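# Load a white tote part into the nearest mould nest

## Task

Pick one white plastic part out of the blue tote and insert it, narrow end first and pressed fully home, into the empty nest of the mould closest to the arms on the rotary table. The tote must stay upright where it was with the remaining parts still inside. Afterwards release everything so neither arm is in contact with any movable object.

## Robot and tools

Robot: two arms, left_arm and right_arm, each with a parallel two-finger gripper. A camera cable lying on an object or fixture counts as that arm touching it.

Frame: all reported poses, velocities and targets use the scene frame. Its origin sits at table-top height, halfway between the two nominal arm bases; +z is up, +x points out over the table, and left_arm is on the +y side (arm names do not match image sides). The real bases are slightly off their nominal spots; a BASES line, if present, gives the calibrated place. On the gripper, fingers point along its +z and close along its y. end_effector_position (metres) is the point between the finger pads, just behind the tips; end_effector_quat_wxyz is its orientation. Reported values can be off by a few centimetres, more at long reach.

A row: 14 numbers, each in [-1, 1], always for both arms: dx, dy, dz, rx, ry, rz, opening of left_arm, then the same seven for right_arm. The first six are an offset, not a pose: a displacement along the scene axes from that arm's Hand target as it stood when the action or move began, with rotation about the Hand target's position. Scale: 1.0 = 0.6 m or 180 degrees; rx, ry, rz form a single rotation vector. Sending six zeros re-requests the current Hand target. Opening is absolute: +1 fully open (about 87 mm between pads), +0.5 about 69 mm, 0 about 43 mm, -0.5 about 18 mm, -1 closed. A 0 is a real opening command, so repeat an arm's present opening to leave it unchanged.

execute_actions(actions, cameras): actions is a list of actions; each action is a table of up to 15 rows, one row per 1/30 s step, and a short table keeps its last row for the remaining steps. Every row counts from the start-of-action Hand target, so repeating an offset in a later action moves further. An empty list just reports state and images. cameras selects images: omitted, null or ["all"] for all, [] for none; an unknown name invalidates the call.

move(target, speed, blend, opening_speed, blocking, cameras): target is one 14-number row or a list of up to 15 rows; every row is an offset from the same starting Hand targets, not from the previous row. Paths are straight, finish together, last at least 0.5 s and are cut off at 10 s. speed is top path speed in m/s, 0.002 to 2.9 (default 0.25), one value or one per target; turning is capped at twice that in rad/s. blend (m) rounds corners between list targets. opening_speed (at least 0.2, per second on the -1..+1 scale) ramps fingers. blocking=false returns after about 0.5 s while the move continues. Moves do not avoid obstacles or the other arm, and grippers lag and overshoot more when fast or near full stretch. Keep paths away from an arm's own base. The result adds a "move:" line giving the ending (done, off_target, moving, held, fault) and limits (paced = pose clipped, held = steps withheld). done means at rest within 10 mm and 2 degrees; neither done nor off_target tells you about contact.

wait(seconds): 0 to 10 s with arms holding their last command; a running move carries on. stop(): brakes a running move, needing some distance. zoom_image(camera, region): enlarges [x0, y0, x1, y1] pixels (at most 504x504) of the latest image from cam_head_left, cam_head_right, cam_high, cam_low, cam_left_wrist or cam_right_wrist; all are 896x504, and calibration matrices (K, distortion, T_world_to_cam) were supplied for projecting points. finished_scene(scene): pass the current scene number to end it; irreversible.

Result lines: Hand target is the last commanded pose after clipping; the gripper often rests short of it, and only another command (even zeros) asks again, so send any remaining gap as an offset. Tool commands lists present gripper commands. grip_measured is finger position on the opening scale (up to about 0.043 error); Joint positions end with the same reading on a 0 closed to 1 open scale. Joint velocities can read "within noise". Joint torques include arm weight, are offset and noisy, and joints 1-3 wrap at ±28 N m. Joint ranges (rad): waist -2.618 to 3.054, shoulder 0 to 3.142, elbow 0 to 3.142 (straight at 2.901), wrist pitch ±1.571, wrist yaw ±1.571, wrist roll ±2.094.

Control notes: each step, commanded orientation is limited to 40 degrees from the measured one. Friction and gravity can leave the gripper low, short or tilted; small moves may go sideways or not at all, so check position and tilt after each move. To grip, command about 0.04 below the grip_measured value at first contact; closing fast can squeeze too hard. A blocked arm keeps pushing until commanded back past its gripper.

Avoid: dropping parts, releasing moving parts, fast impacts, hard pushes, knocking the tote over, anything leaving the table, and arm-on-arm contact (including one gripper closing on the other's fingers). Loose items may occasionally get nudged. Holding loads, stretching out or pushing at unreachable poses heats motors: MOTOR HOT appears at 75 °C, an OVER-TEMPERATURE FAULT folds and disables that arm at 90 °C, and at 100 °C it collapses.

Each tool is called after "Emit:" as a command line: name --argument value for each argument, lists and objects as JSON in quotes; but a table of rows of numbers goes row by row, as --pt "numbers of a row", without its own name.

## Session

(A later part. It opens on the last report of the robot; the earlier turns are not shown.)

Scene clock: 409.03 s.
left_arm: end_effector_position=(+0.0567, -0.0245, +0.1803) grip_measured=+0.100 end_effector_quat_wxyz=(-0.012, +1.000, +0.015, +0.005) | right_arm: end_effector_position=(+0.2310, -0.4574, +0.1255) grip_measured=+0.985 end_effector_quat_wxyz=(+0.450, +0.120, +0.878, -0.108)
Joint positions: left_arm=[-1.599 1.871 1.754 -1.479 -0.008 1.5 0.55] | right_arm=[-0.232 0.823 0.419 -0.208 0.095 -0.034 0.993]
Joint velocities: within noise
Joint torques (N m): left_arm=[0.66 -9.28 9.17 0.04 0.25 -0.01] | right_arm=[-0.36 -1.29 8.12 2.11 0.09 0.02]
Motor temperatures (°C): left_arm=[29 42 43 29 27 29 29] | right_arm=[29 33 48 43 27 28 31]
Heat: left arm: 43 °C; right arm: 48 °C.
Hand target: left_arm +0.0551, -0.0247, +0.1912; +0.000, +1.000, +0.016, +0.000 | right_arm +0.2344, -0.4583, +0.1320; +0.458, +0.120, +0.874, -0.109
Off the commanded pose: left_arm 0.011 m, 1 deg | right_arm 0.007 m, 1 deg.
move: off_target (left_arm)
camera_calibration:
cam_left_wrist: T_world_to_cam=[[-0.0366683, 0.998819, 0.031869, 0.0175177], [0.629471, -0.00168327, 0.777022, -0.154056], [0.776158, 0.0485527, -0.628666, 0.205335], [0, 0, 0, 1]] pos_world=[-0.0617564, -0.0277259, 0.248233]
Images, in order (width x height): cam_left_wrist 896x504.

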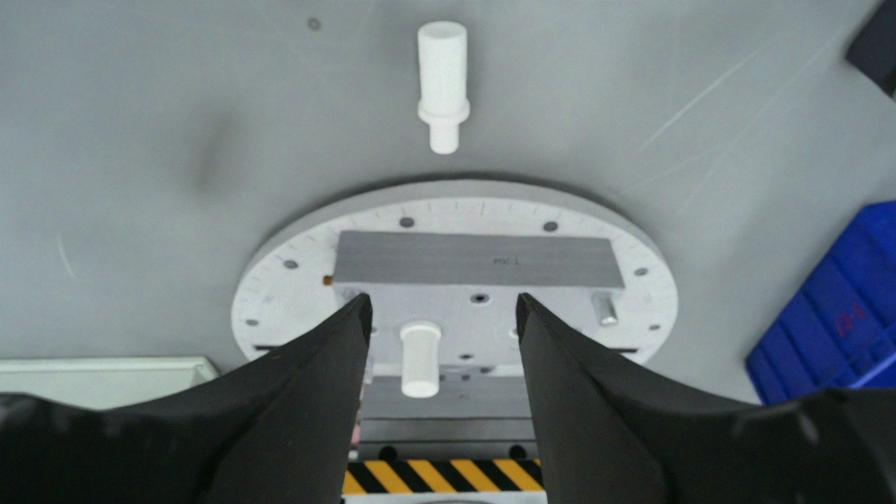

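Emit:
move --pt "0.1 0.1 0.15 0 0 0.3 0.1 0 0 0 0 0 0 1" --pt "0.3 0.3 0.12 0 0 0.65 0.1 0 0 0 0 0 0 1" --pt "0.38 0.56 0.1 0 0 0.9 0.1 0 0 0 0 0 0 1" --speed 0.35 --blend '[0.03,0.03,0]'

Scene clock: 427.90 s.
left_arm: end_effector_position=(+0.2763, +0.3108, +0.2489) grip_measured=+0.100 end_effector_quat_wxyz=(+0.053, +0.147, +0.988, +0.007) | right_arm: end_effector_position=(+0.2310, -0.4574, +0.1255) grip_measured=+0.985 end_effector_quat_wxyz=(+0.450, +0.120, +0.878, -0.108)
Joint positions: left_arm=[-0.051 1.598 1.728 -1.594 -0.004 0.232 0.55] | right_arm=[-0.232 0.823 0.419 -0.208 0.095 -0.034 0.993]
Joint velocities: within noise
Joint torques (N m): left_arm=[1.02 -4.75 8.88 0.64 0.12 -0.05] | right_arm=[-0.46 -1.25 7.99 2.12 0.09 0.03]
Motor temperatures (°C): left_arm=[29 43 43 29 27 29 29] | right_arm=[29 33 49 43 27 28 31]
Heat: left arm: 43 °C; right arm: 49 °C.
Hand target: left_arm +0.2831, +0.3112, +0.2512; +0.000, +0.141, +0.990, +0.000 | right_arm +0.2344, -0.4583, +0.1320; +0.458, +0.120, +0.874, -0.109
Off the commanded pose: left_arm 0.007 m, 6 deg | right_arm 0.007 m, 1 deg.
joint read past its limit (left arm) — joint 4 (wrist pitch), lower limit.
joint sent to its limit (left arm) — joint 4 (wrist pitch), lower limit. The joint targets are off in orientation, not in position.
move: off_target (left_arm)
camera_calibration:
cam_left_wrist: T_world_to_cam=[[-0.284383, -0.958492, -0.020507, 0.378288], [-0.687429, 0.188956, 0.701239, -0.0215768], [-0.668257, 0.213517, -0.712631, 0.43057], [0, 0, 0, 1]] pos_world=[0.380478, 0.274728, 0.329726]
cam_right_wrist: T_world_to_cam=[[-0.31501, -0.944202, 0.0961823, -0.375248], [-0.946053, 0.304287, -0.111325, 0.397031], [0.0758463, -0.126062, -0.989119, 0.190546], [0, 0, 0, 1]] pos_world=[0.242954, -0.451101, 0.268765]

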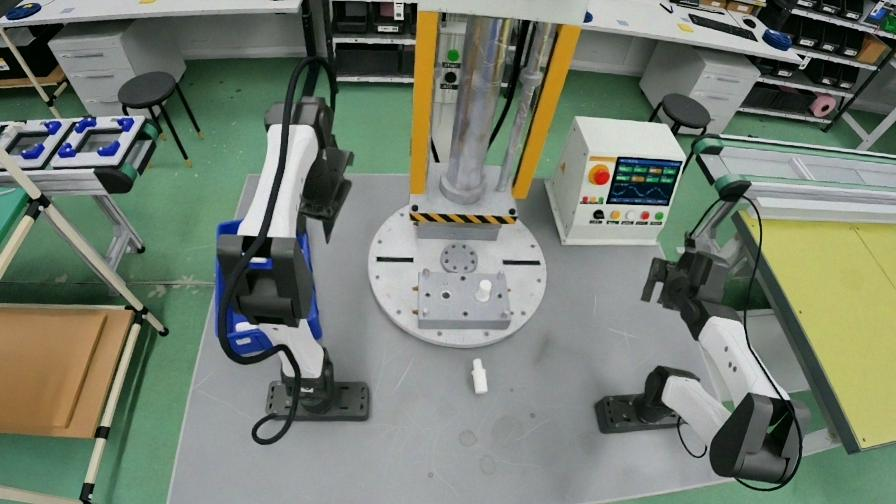

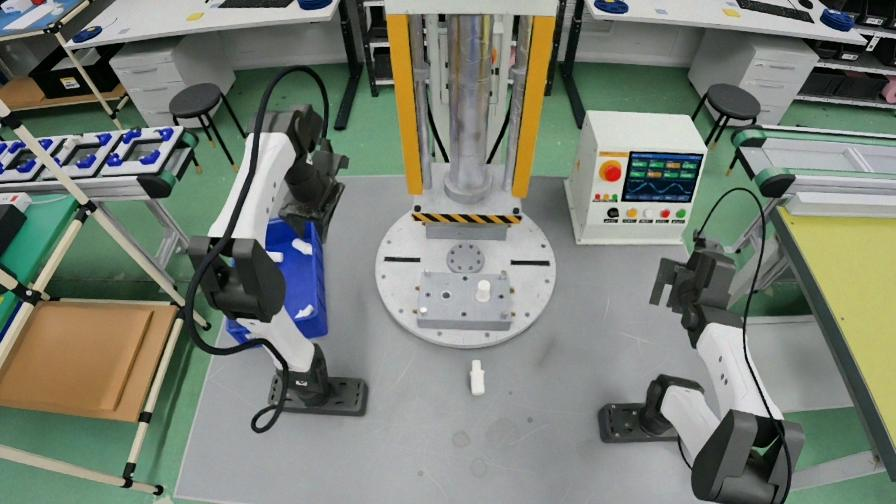

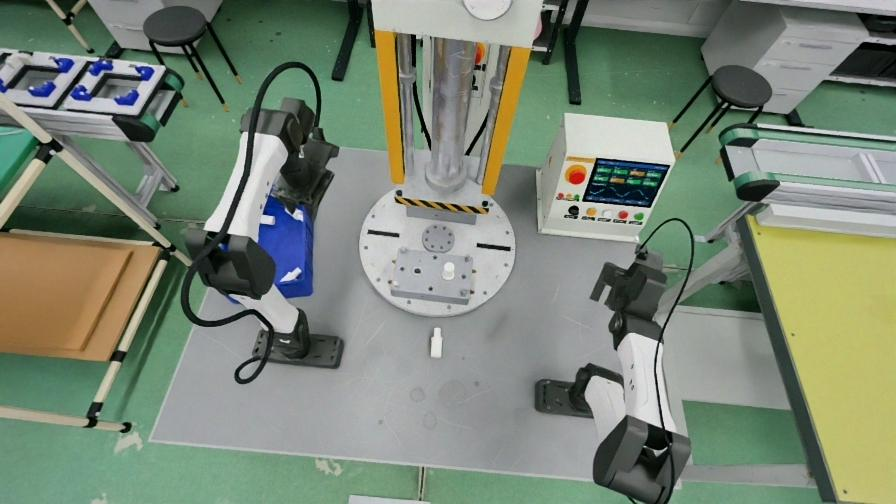

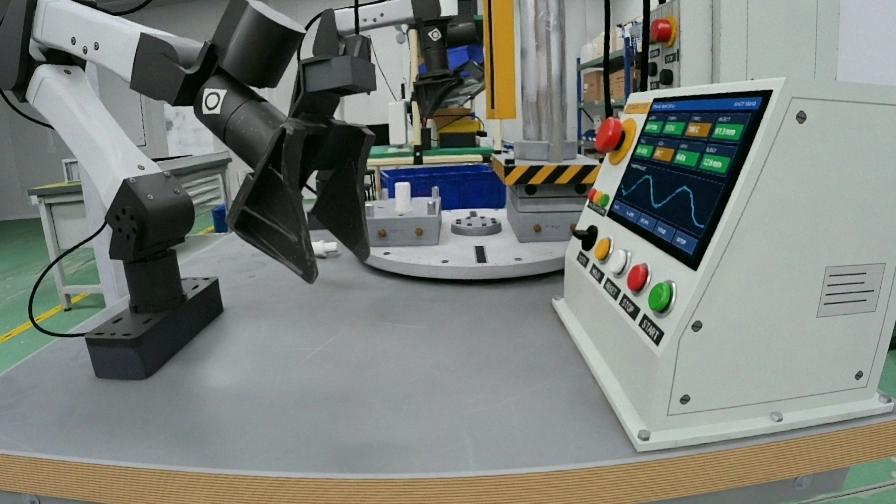

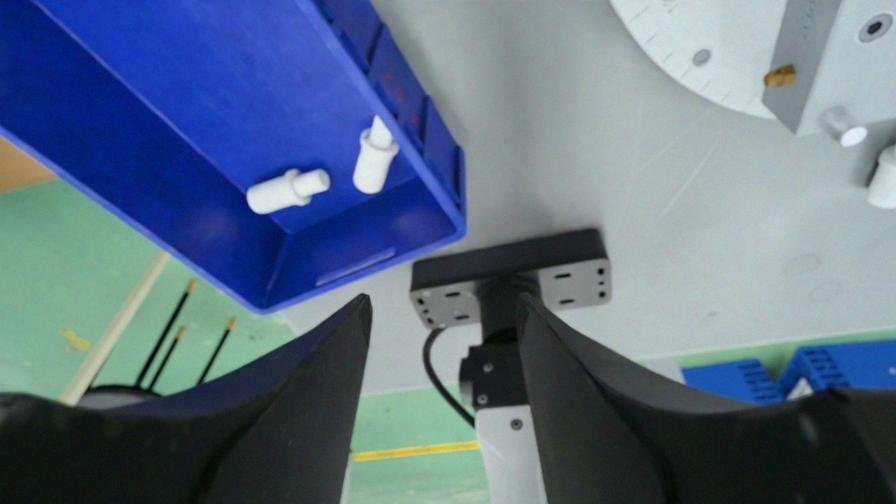

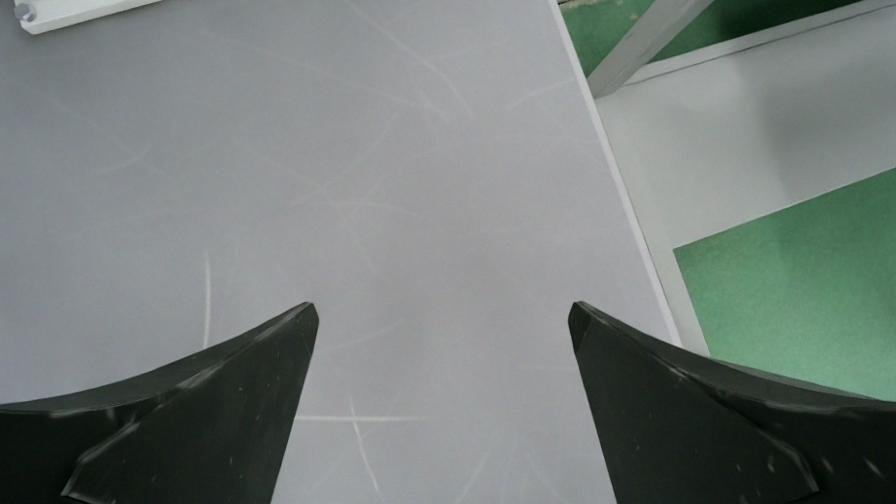

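Emit:
move --target '[0,0,0,0,0,0,0.1, -0.057,0.43,0.12,-0.1873,0.3043,0.5334,0.3]' --speed 0.3 --cameras '["cam_right_wrist","cam_head_right"]'

Scene clock: 451.93 s.
left_arm: end_effector_position=(+0.2763, +0.3108, +0.2489) grip_measured=+0.100 end_effector_quat_wxyz=(+0.053, +0.146, +0.988, +0.007) | right_arm: end_effector_position=(+0.2002, -0.2039, +0.2018) grip_measured=+0.300 end_effector_quat_wxyz=(-0.003, +0.702, -0.712, +0.006)
Joint positions: left_arm=[-0.051 1.598 1.728 -1.594 -0.004 0.231 0.55] | right_arm=[0.779 1.711 1.63 -1.482 0.011 -0.801 0.65]
Joint velocities: within noise
Joint torques (N m): left_arm=[1.06 -4.77 8.9 0.63 0.11 -0.06] | right_arm=[-0.17 -4.97 8.06 0.23 -0.11 -0.11]
Motor temperatures (°C): left_arm=[29 40 45 29 27 29 29] | right_arm=[29 33 49 42 27 28 31]
Heat: left arm: 45 °C; right arm: 49 °C.
Hand target: left_arm +0.2831, +0.3112, +0.2512; +0.000, +0.140, +0.990, +0.000 | right_arm +0.2003, -0.2003, +0.2040; -0.001, +0.707, -0.707, +0.000
Off the commanded pose: left_arm 0.007 m, 6 deg | right_arm 0.004 m, 1 deg.
joint read past its limit (left arm) — joint 4 (wrist pitch), lower limit.
joint sent to its limit (left arm) — joint 4 (wrist pitch), lower limit. The joint targets are off in orientation, not in position.
move: off_target (left_arm)
camera_calibration:
cam_right_wrist: T_world_to_cam=[[0.999608, -0.00765077, 0.0269389, -0.211095], [-0.025312, -0.658384, 0.752257, -0.255678], [0.0119808, -0.752644, -0.658319, 0.118609], [0, 0, 0, 1]] pos_world=[0.203119, -0.0806791, 0.276104]
Images, in order (width x height): cam_head_right 896x504, cam_right_wrist 896x504.

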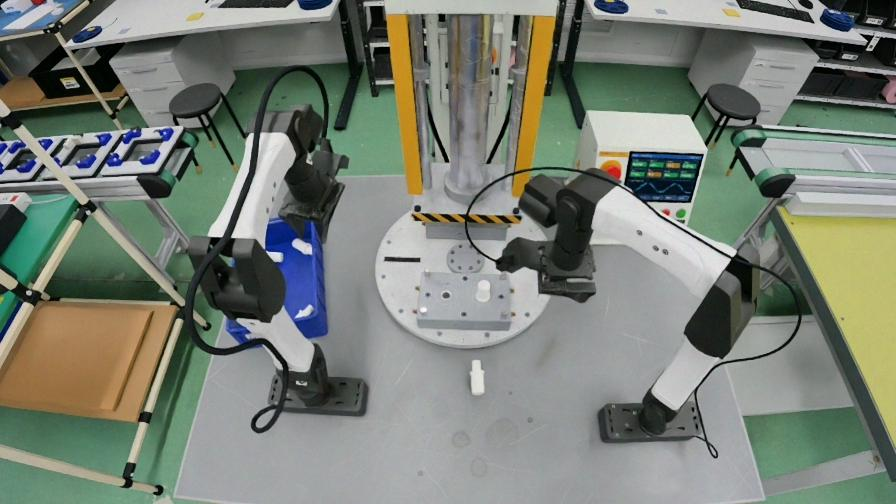

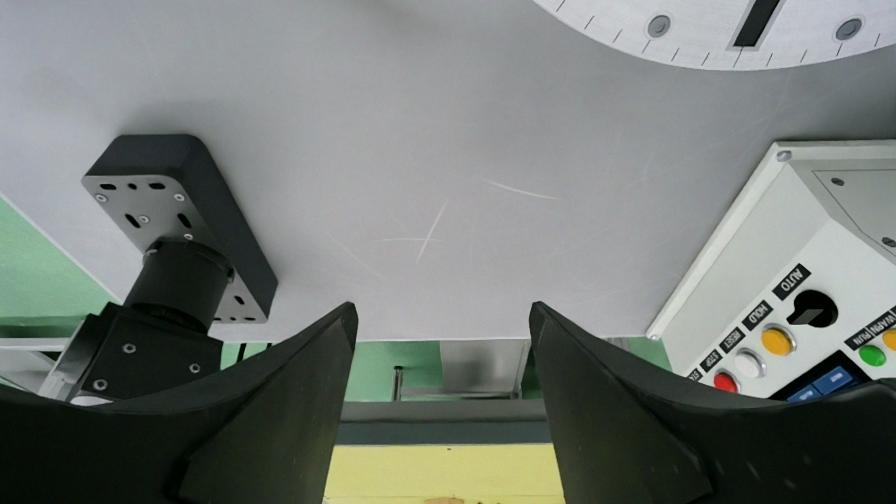

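Emit:
move --target '[0,0,0,0,0,0,0.1, -0.237,0.295,-0.07,0,0,0.5,0.3]' --speed 0.25 --cameras '["cam_right_wrist","cam_head_right"]'

Scene clock: 464.23 s.
left_arm: end_effector_position=(+0.2763, +0.3108, +0.2489) grip_measured=+0.100 end_effector_quat_wxyz=(+0.053, +0.146, +0.988, +0.007) | right_arm: end_effector_position=(+0.0594, -0.0350, +0.1615) grip_measured=+0.300 end_effector_quat_wxyz=(+0.013, +1.000, -0.007, +0.003)
Joint positions: left_arm=[-0.051 1.598 1.728 -1.594 -0.004 0.231 0.55] | right_arm=[1.474 1.856 1.645 -1.385 0.01 -1.676 0.65]
Joint velocities: within noise
Joint torques (N m): left_arm=[1.06 -4.77 8.88 0.64 0.11 -0.06] | right_arm=[-0.16 -5.85 7.94 0.48 -0.12 -0.12]
Motor temperatures (°C): left_arm=[29 39 46 29 27 29 29] | right_arm=[29 34 48 39 27 28 31]
Heat: left arm: 46 °C; right arm: 48 °C.
Hand target: left_arm +0.2831, +0.3112, +0.2512; +0.000, +0.140, +0.990, +0.000 | right_arm +0.0581, -0.0233, +0.1620; +0.000, +1.000, +0.000, -0.001
Off the commanded pose: left_arm 0.007 m, 6 deg | right_arm 0.012 m, 2 deg.
joint read past its limit (left arm) — joint 4 (wrist pitch), lower limit.
joint sent to its limit (left arm) — joint 4 (wrist pitch), lower limit. The joint targets are off in orientation, not in position.
move: off_target (left_arm, right_arm)
camera_calibration:
cam_right_wrist: T_world_to_cam=[[0.00742349, 0.999899, -0.0121254, 0.0324098], [0.65587, 0.0042846, 0.754862, -0.135376], [0.754838, -0.0135564, -0.655772, 0.202122], [0, 0, 0, 1]] pos_world=[-0.0640208, -0.0290864, 0.235128]
Images, in order (width x height): cam_head_right 896x504, cam_right_wrist 896x504.

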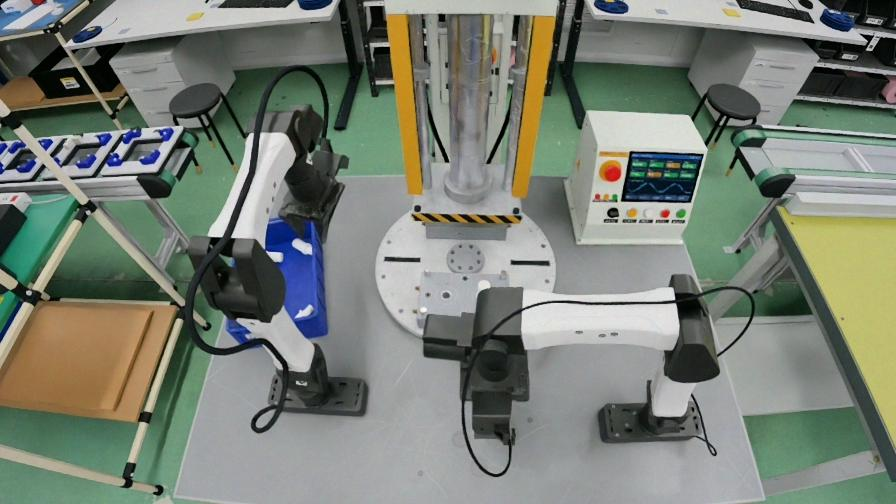

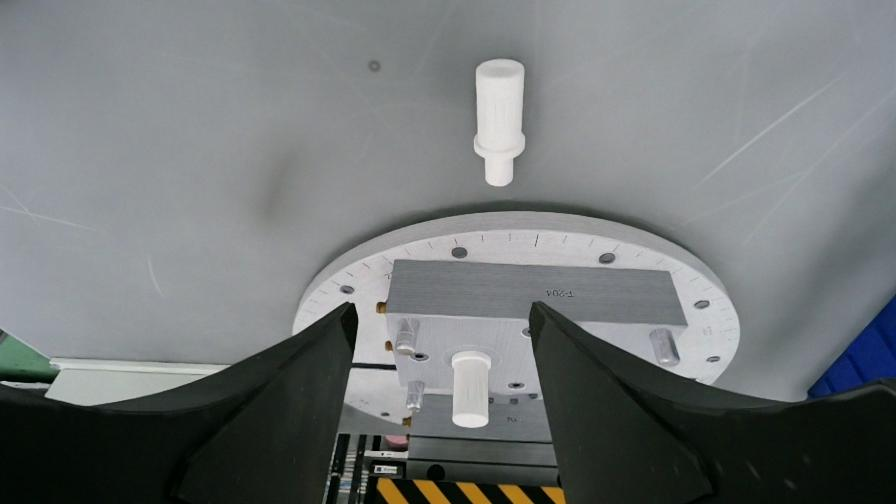

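Emit:
move --target '[0,0,0,0,0,0,0.1, -0.006,0.04,-0.15,0,0,0,0.1]' --speed 0.12 --cameras '["cam_right_wrist","cam_low"]'

Emit:
zoom_image --camera "cam_low" --region '[200, 150, 450, 330]'

Scene clock: 472.60 s.
left_arm: end_effector_position=(+0.2763, +0.3108, +0.2489) grip_measured=+0.100 end_effector_quat_wxyz=(+0.053, +0.146, +0.988, +0.007) | right_arm: end_effector_position=(+0.0582, -0.0026, +0.0781) grip_measured=+0.100 end_effector_quat_wxyz=(+0.002, +1.000, +0.000, +0.005)
Joint positions: left_arm=[-0.051 1.598 1.728 -1.594 -0.004 0.231 0.55] | right_arm=[1.488 1.992 1.497 -1.078 0.01 -1.677 0.55]
Joint velocities: within noise
Joint torques (N m): left_arm=[1.02 -4.77 8.9 0.63 0.12 -0.05] | right_arm=[0.08 -6.86 5.26 0.53 -0.13 0.09]
Motor temperatures (°C): left_arm=[29 38 46 29 27 29 29] | right_arm=[29 35 47 38 27 28 31]
Heat: left arm: 46 °C; right arm: 47 °C.
Hand target: left_arm +0.2831, +0.3112, +0.2512; +0.000, +0.140, +0.990, +0.000 | right_arm +0.0545, +0.0006, +0.0719; +0.000, +1.000, +0.000, -0.001
Off the commanded pose: left_arm 0.007 m, 6 deg | right_arm 0.008 m, 1 deg.
joint read past its limit (left arm) — joint 4 (wrist pitch), lower limit.
joint sent to its limit (left arm) — joint 4 (wrist pitch), lower limit. The joint targets are off in orientation, not in position.
move: off_target (left_arm)
camera_calibration:
cam_right_wrist: T_world_to_cam=[[-0.00668137, 0.999918, 0.0109436, -0.00189172], [0.653904, -0.00391089, 0.756568, -0.0718], [0.756548, 0.0122109, -0.653824, 0.148548], [0, 0, 0, 1]] pos_world=[-0.0654459, -0.000203148, 0.151466]
Images, in order (width x height): cam_low 896x504, cam_right_wrist 896x504.

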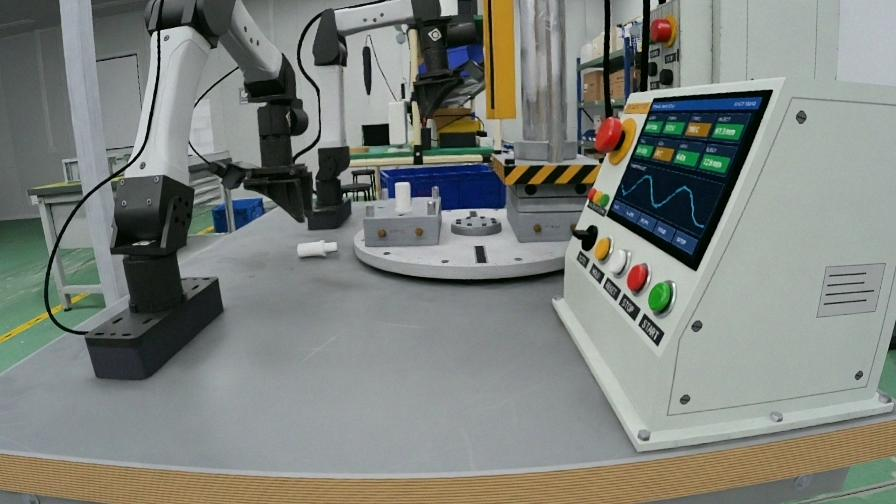

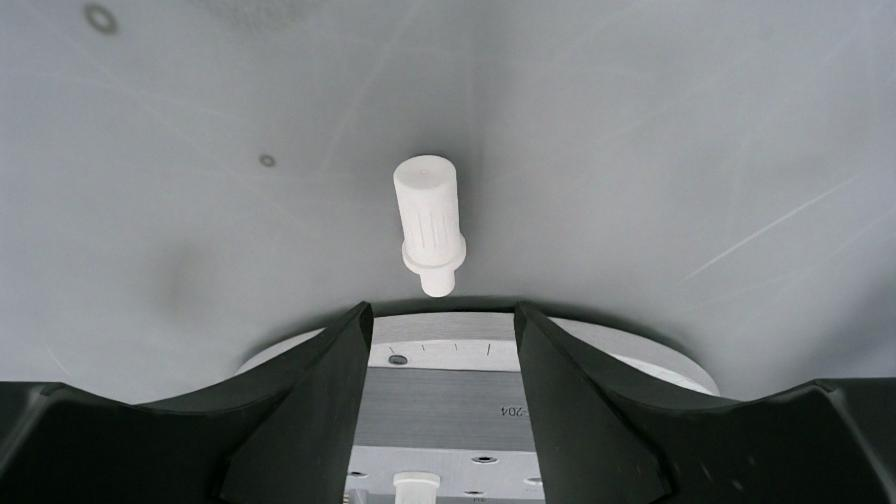

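Scaled by 2.016 from the camera's 896x504 image, which has a finer 1280x720 frame.

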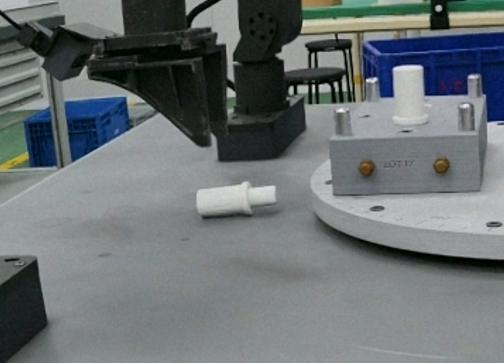

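Emit:
move --target '[0,0,0,0,0,0,0.1, -0.002,-0.006,-0.098,0,0,0,0.1]' --speed 0.06 --cameras '["cam_right_wrist","cam_low"]'

Emit:
zoom_image --camera "cam_low" --region '[200, 170, 400, 310]'

Scene clock: 489.90 s.
left_arm: end_effector_position=(+0.2763, +0.3108, +0.2489) grip_measured=+0.100 end_effector_quat_wxyz=(+0.053, +0.146, +0.988, +0.007) | right_arm: end_effector_position=(+0.0572, -0.0042, +0.0205) grip_measured=+0.100 end_effector_quat_wxyz=(-0.001, +1.000, +0.001, +0.005)
Joint positions: left_arm=[-0.051 1.598 1.728 -1.594 -0.004 0.231 0.55] | right_arm=[1.49 2.059 1.353 -0.862 0.01 -1.677 0.55]
Joint velocities: within noise
Joint torques (N m): left_arm=[1.01 -4.77 8.87 0.62 0.12 -0.06] | right_arm=[0.09 -6.9 4.74 0.55 -0.11 0.09]
Motor temperatures (°C): left_arm=[29 38 47 29 27 29 29] | right_arm=[29 37 46 37 27 28 31]
Heat: left arm: 47 °C; right arm: 46 °C.
Hand target: left_arm +0.2831, +0.3112, +0.2512; +0.000, +0.140, +0.990, +0.000 | right_arm +0.0533, -0.0029, +0.0133; +0.000, +1.000, +0.000, -0.001
Off the commanded pose: left_arm 0.007 m, 6 deg | right_arm 0.008 m, 1 deg.
joint read past its limit (left arm) — joint 4 (wrist pitch), lower limit.
joint sent to its limit (left arm) — joint 4 (wrist pitch), lower limit. The joint targets are off in orientation, not in position.
move: off_target (left_arm)
camera_calibration:
cam_right_wrist: T_world_to_cam=[[-0.00893881, 0.999846, 0.0150846, 0.000394581], [0.653547, -0.00557596, 0.756865, -0.0275692], [0.756833, 0.016624, -0.653397, 0.111743], [0, 0, 0, 1]] pos_world=[-0.0665499, -0.00240587, 0.0938731]
Images, in order (width x height): cam_low 896x504, cam_right_wrist 896x504.

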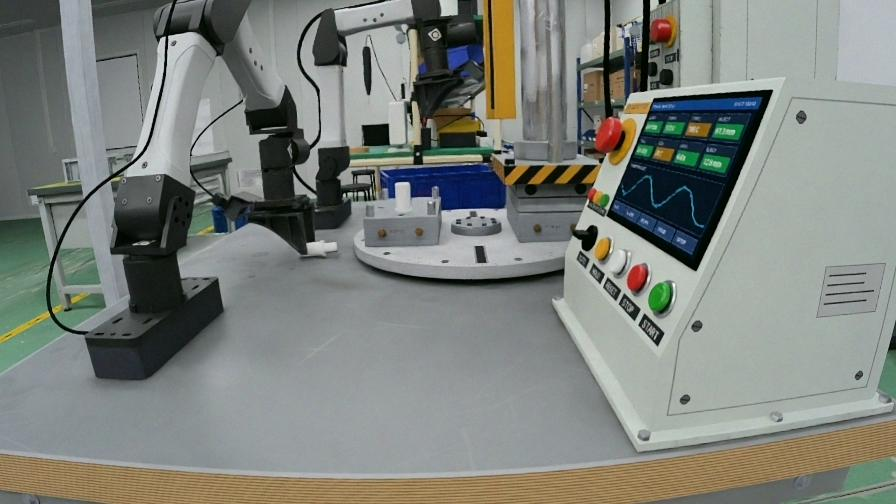

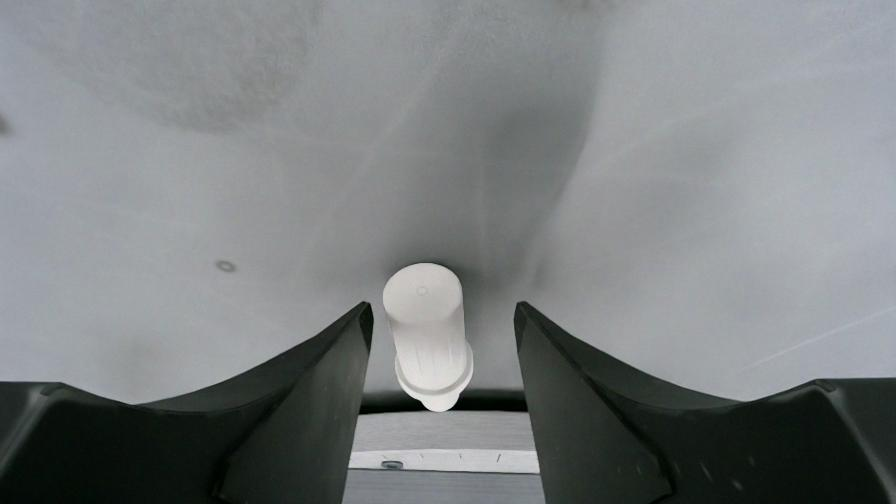

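Scaled by 2.520 from the camera's 896x504 image, which has a finer 1280x720 frame.

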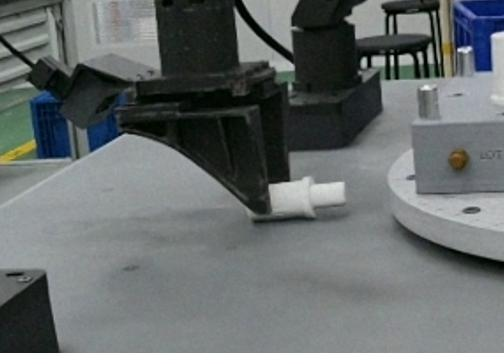

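Emit:
move --target '[0,0,0,0,0,0,0.1, 0.009,-0.007,-0.007,0,0,0,0.1]' --speed 0.05 --cameras '["cam_right_wrist","cam_low"]'

Emit:
zoom_image --camera "cam_low" --region '[200, 170, 400, 310]'

Scene clock: 496.77 s.
left_arm: end_effector_position=(+0.2763, +0.3108, +0.2489) grip_measured=+0.100 end_effector_quat_wxyz=(+0.053, +0.146, +0.988, +0.007) | right_arm: end_effector_position=(+0.0578, -0.0079, +0.0150) grip_measured=+0.100 end_effector_quat_wxyz=(+0.001, +1.000, +0.000, +0.005)
Joint positions: left_arm=[-0.051 1.598 1.728 -1.594 -0.004 0.231 0.55] | right_arm=[1.487 2.059 1.328 -0.84 0.01 -1.677 0.55]
Joint velocities: within noise
Joint torques (N m): left_arm=[1.03 -4.77 8.9 0.64 0.11 -0.06] | right_arm=[-0.96 -7.08 4.46 0.54 -0.12 -0.07]
Motor temperatures (°C): left_arm=[29 37 47 29 27 29 29] | right_arm=[29 38 46 37 27 28 31]
Heat: left arm: 47 °C; right arm: 46 °C.
Hand target: left_arm +0.2831, +0.3112, +0.2512; +0.000, +0.140, +0.990, +0.000 | right_arm +0.0587, -0.0071, +0.0090; +0.000, +1.000, +0.000, -0.001
Off the commanded pose: left_arm 0.007 m, 6 deg | right_arm 0.006 m, 1 deg.
joint read past its limit (left arm) — joint 4 (wrist pitch), lower limit.
joint sent to its limit (left arm) — joint 4 (wrist pitch), lower limit. The joint targets are off in orientation, not in position.
move: off_target (left_arm)
camera_calibration:
cam_right_wrist: T_world_to_cam=[[-0.00630937, 0.999902, 0.0124625, 0.00398389], [0.653802, -0.00530514, 0.756647, -0.0239192], [0.756639, 0.012922, -0.653705, 0.107725], [0, 0, 0, 1]] pos_world=[-0.0658452, -0.00550241, 0.0884689]
Images, in order (width x height): cam_low 896x504, cam_right_wrist 896x504.

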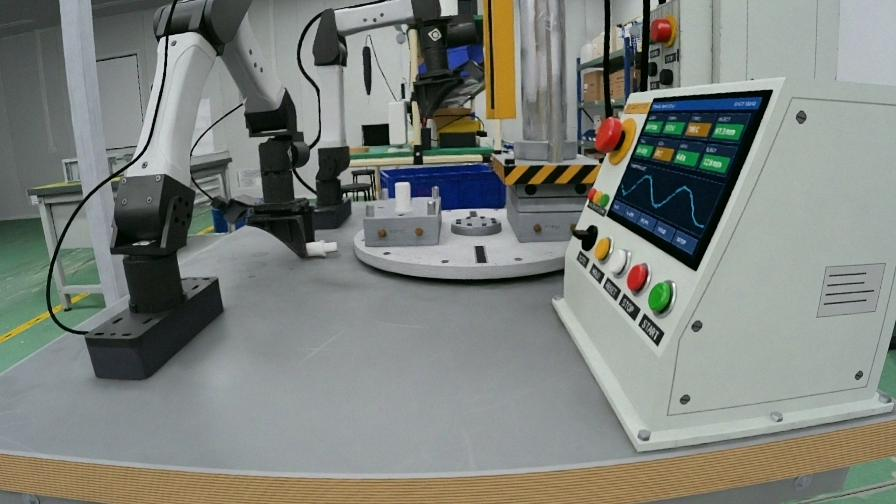

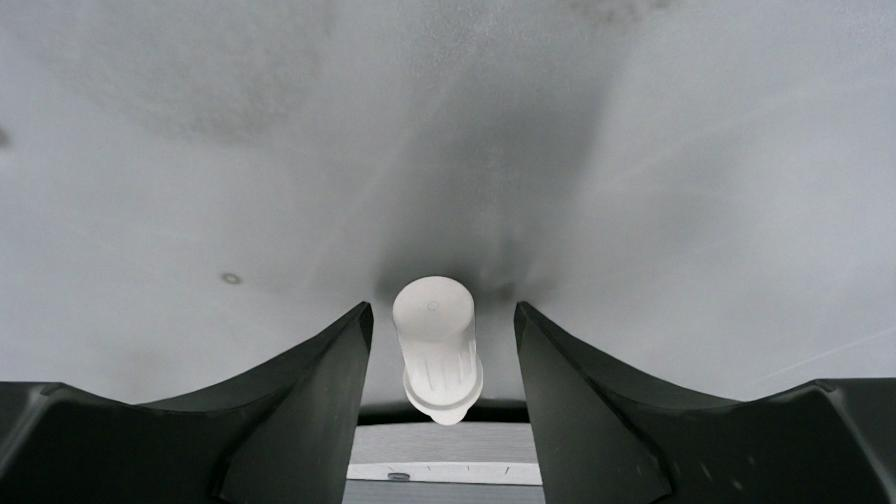

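Scaled by 2.520 from the camera's 896x504 image, which has a finer 1280x720 frame.

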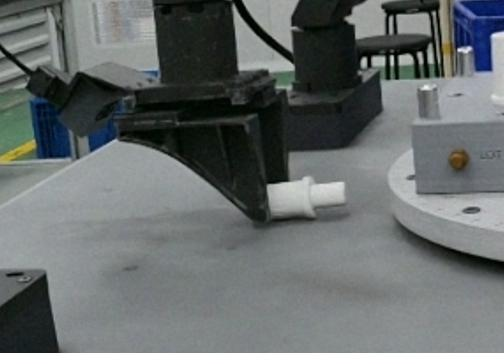

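Emit:
move --target '[0,0,0,0,0,0,0.1, 0.010,0,0.004,0,0,0,0.1]' --speed 0.05 --cameras '["cam_right_wrist","cam_low"]'

Emit:
zoom_image --camera "cam_low" --region '[280, 200, 370, 280]'

Scene clock: 502.00 s.
left_arm: end_effector_position=(+0.2763, +0.3108, +0.2489) grip_measured=+0.100 end_effector_quat_wxyz=(+0.053, +0.146, +0.988, +0.007) | right_arm: end_effector_position=(+0.0648, -0.0088, +0.0150) grip_measured=+0.100 end_effector_quat_wxyz=(+0.000, +1.000, -0.004, +0.005)
Joint positions: left_arm=[-0.051 1.598 1.728 -1.594 -0.004 0.231 0.55] | right_arm=[1.468 2.059 1.328 -0.84 0.01 -1.689 0.55]
Joint velocities: within noise
Joint torques (N m): left_arm=[1.05 -4.78 8.88 0.63 0.11 -0.06] | right_arm=[-0.79 -7.2 5.16 0.41 -0.12 -0.09]
Motor temperatures (°C): left_arm=[29 37 47 29 27 29 29] | right_arm=[29 39 45 36 27 28 31]
Heat: left arm: 47 °C; right arm: 45 °C.
Hand target: left_arm +0.2831, +0.3112, +0.2512; +0.000, +0.140, +0.990, +0.000 | right_arm +0.0646, -0.0071, +0.0114; +0.000, +1.000, +0.000, -0.001
Off the commanded pose: left_arm 0.007 m, 6 deg | right_arm 0.004 m, 1 deg.
joint read past its limit (left arm) — joint 4 (wrist pitch), lower limit.
joint sent to its limit (left arm) — joint 4 (wrist pitch), lower limit. The joint targets are off in orientation, not in position.
move: off_target (left_arm)
camera_calibration:
cam_right_wrist: T_world_to_cam=[[0.000941906, 0.999913, 0.0131211, 0.00458608], [0.653653, -0.0105456, 0.756721, -0.0284859], [0.756794, 0.00786391, -0.653606, 0.102469], [0, 0, 0, 1]] pos_world=[-0.0589321, -0.00569189, 0.0884699]
Images, in order (width x height): cam_low 896x504, cam_right_wrist 896x504.

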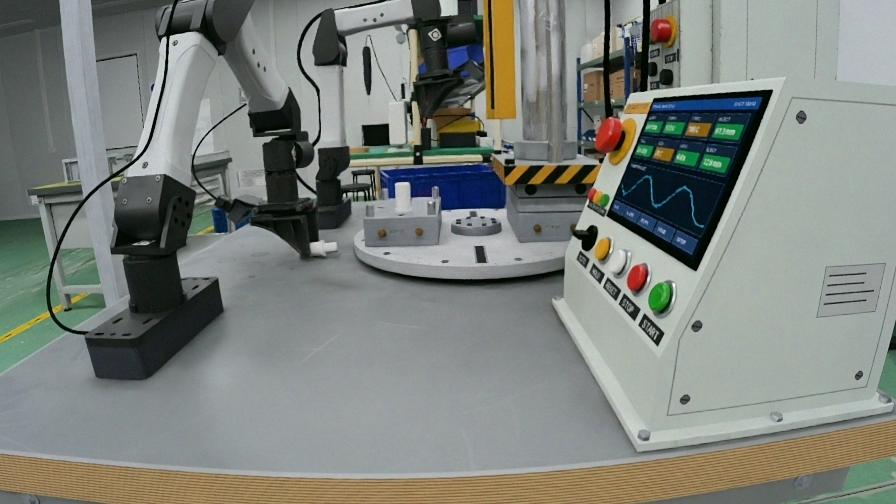

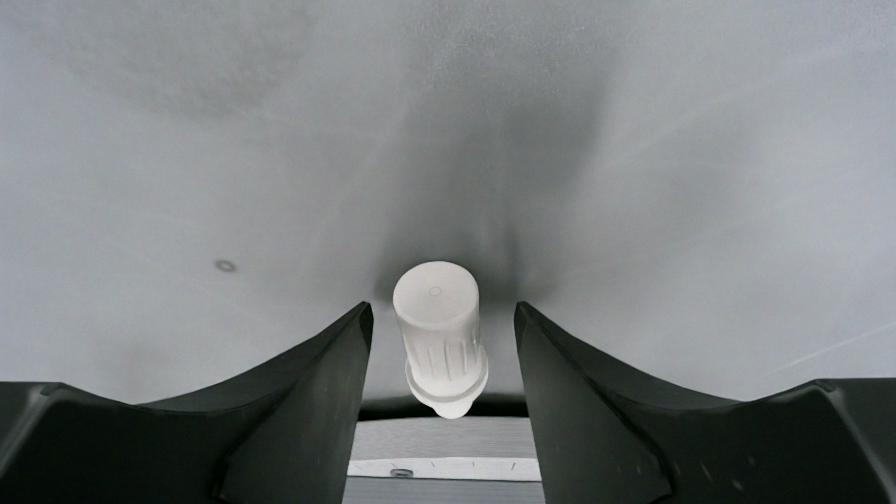

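Scaled by 5.600 from the camera's 896x504 image, which has a finer 1280x720 frame.

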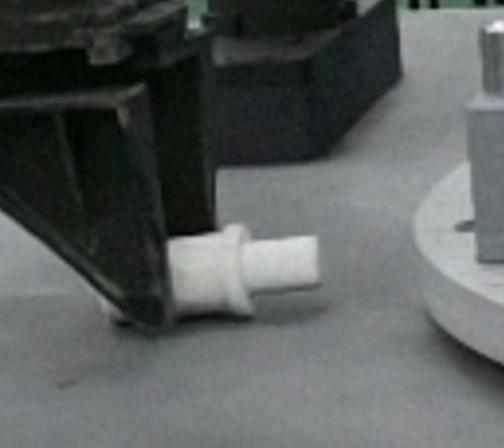

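Emit:
move --target '[0,0,0,0,0,0,0.1, 0,0,0.003,0,0,0,-0.5]' --opening_speed 0.4 --cameras '["cam_right_wrist"]'

Emit:
move --target '[0,0,0,0,0,0,0.1, 0,0,0.12,0,0,0,-0.5]' --speed 0.1 --cameras '["cam_right_wrist","cam_low"]'

Emit:
zoom_image --camera "cam_low" --region '[240, 150, 380, 280]'

Scene clock: 510.00 s.
left_arm: end_effector_position=(+0.2763, +0.3108, +0.2489) grip_measured=+0.100 end_effector_quat_wxyz=(+0.053, +0.146, +0.988, +0.007) | right_arm: end_effector_position=(+0.0648, -0.0088, +0.0150) grip_measured=-0.361 end_effector_quat_wxyz=(+0.000, +1.000, -0.004, +0.005)
Joint positions: left_arm=[-0.051 1.598 1.728 -1.594 -0.004 0.231 0.55] | right_arm=[1.468 2.059 1.328 -0.84 0.01 -1.69 0.319]
Joint velocities: within noise
Joint torques (N m): left_arm=[1.05 -4.78 8.85 0.63 0.11 -0.06] | right_arm=[-0.72 -7.58 5.45 0.38 -0.11 -0.1]
Motor temperatures (°C): left_arm=[29 37 47 29 27 29 29] | right_arm=[29 39 45 36 27 28 31]
Heat: left arm: 47 °C; right arm: 45 °C.
Hand target: left_arm +0.2831, +0.3112, +0.2512; +0.000, +0.140, +0.990, +0.000 | right_arm +0.0646, -0.0071, +0.0132; +0.000, +1.000, +0.000, -0.001
Off the commanded pose: left_arm 0.007 m, 6 deg | right_arm 0.002 m, 1 deg.
joint read past its limit (left arm) — joint 4 (wrist pitch), lower limit.
joint sent to its limit (left arm) — joint 4 (wrist pitch), lower limit. The joint targets are off in orientation, not in position.
move: off_target (left_arm)
camera_calibration:
cam_right_wrist: T_world_to_cam=[[0.000160997, 0.999914, 0.0131287, 0.00454051], [0.65366, -0.0100409, 0.756721, -0.0284817], [0.756788, 0.00845989, -0.653606, 0.102473], [0, 0, 0, 1]] pos_world=[-0.0589335, -0.005693, 0.0884699]
Images, in order (width x height): cam_right_wrist 896x504.

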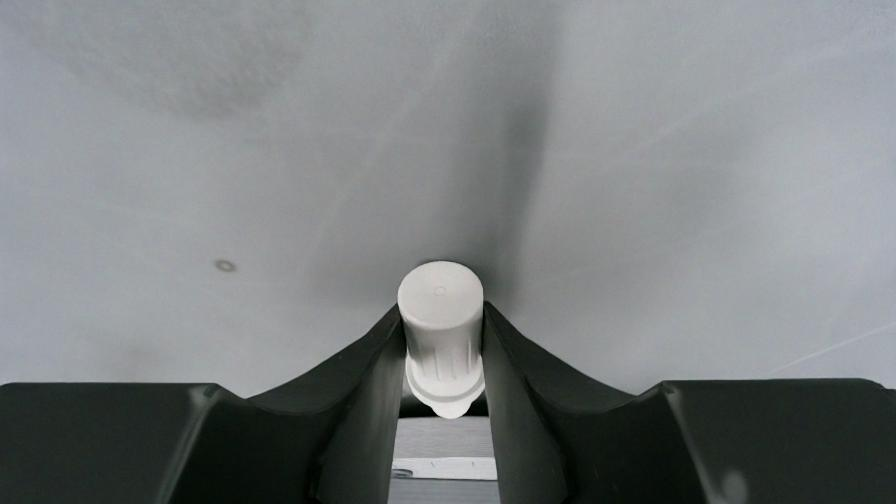

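Scene clock: 511.47 s.
left_arm: end_effector_position=(+0.2763, +0.3108, +0.2489) grip_measured=+0.100 end_effector_quat_wxyz=(+0.053, +0.146, +0.988, +0.007) | right_arm: end_effector_position=(+0.0642, -0.0128, +0.0672) grip_measured=-0.361 end_effector_quat_wxyz=(+0.020, +1.000, -0.003, +0.002)
Joint positions: left_arm=[-0.051 1.598 1.728 -1.594 -0.004 0.231 0.55] | right_arm=[1.468 2.003 1.469 -1.075 0.009 -1.69 0.319]
Joint velocities: within noise
Joint torques (N m): left_arm=[1.06 -4.77 8.87 0.62 0.12 -0.06] | right_arm=[-0.7 -10.81 7.46 0.03 -0.11 -0.12]
Motor temperatures (°C): left_arm=[29 37 47 29 27 29 29] | right_arm=[29 40 45 36 27 28 31]
Heat: left arm: 47 °C; right arm: 45 °C.
Hand target: left_arm +0.2831, +0.3112, +0.2512; +0.000, +0.140, +0.990, +0.000 | right_arm +0.0645, -0.0071, +0.0852; +0.000, +1.000, +0.000, -0.001
Off the commanded pose: left_arm 0.007 m, 6 deg | right_arm 0.019 m, 2 deg.
joint read past its limit (left arm) — joint 4 (wrist pitch), lower limit.
joint sent to its limit (left arm) — joint 4 (wrist pitch), lower limit. The joint targets are off in orientation, not in position.
move: off_target (left_arm, right_arm)
camera_calibration:
cam_right_wrist: T_world_to_cam=[[-0.00028914, 0.999666, -0.0258482, 0.0105279], [0.657681, 0.0196615, 0.75304, -0.0672317], [0.753297, -0.0167821, -0.657467, 0.137204], [0, 0, 0, 1]] pos_world=[-0.0591351, -0.00689989, 0.141107]
Images, in order (width x height): cam_low 896x504, cam_right_wrist 896x504.

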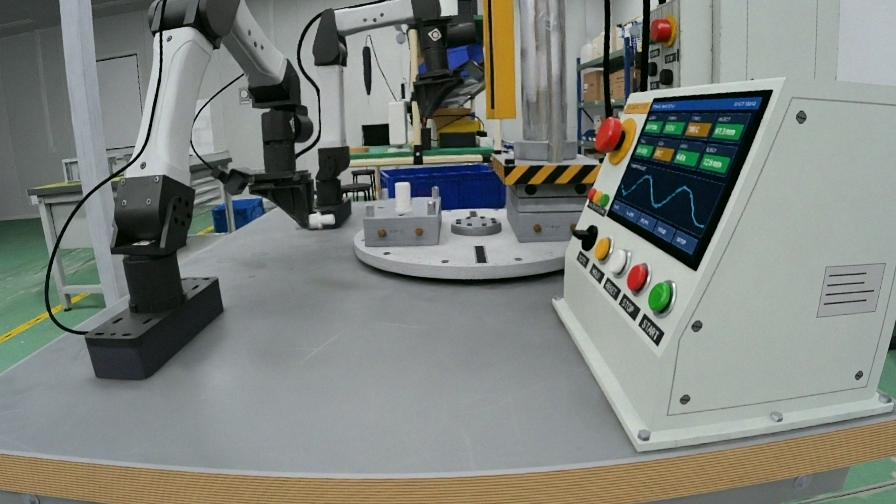

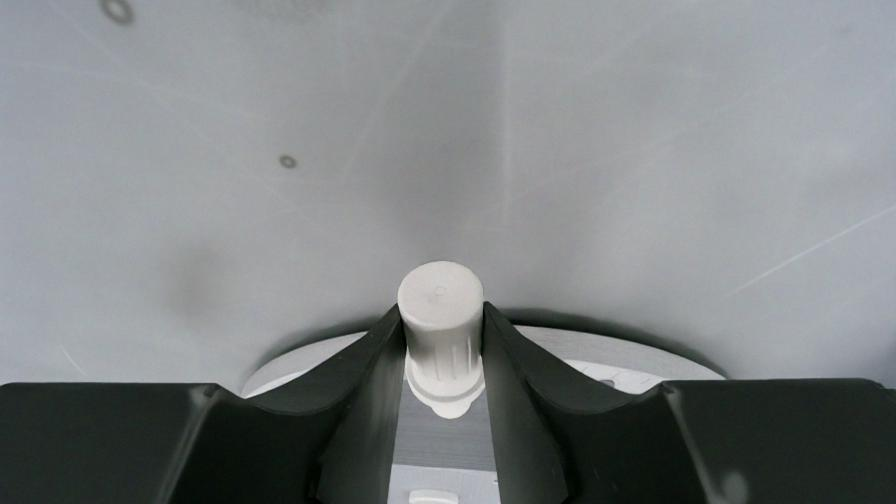

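Scaled by 3.600 from the camera's 896x504 image, which has a finer 1280x720 frame.

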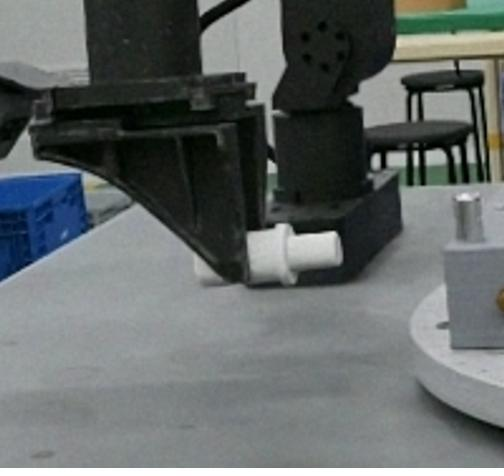

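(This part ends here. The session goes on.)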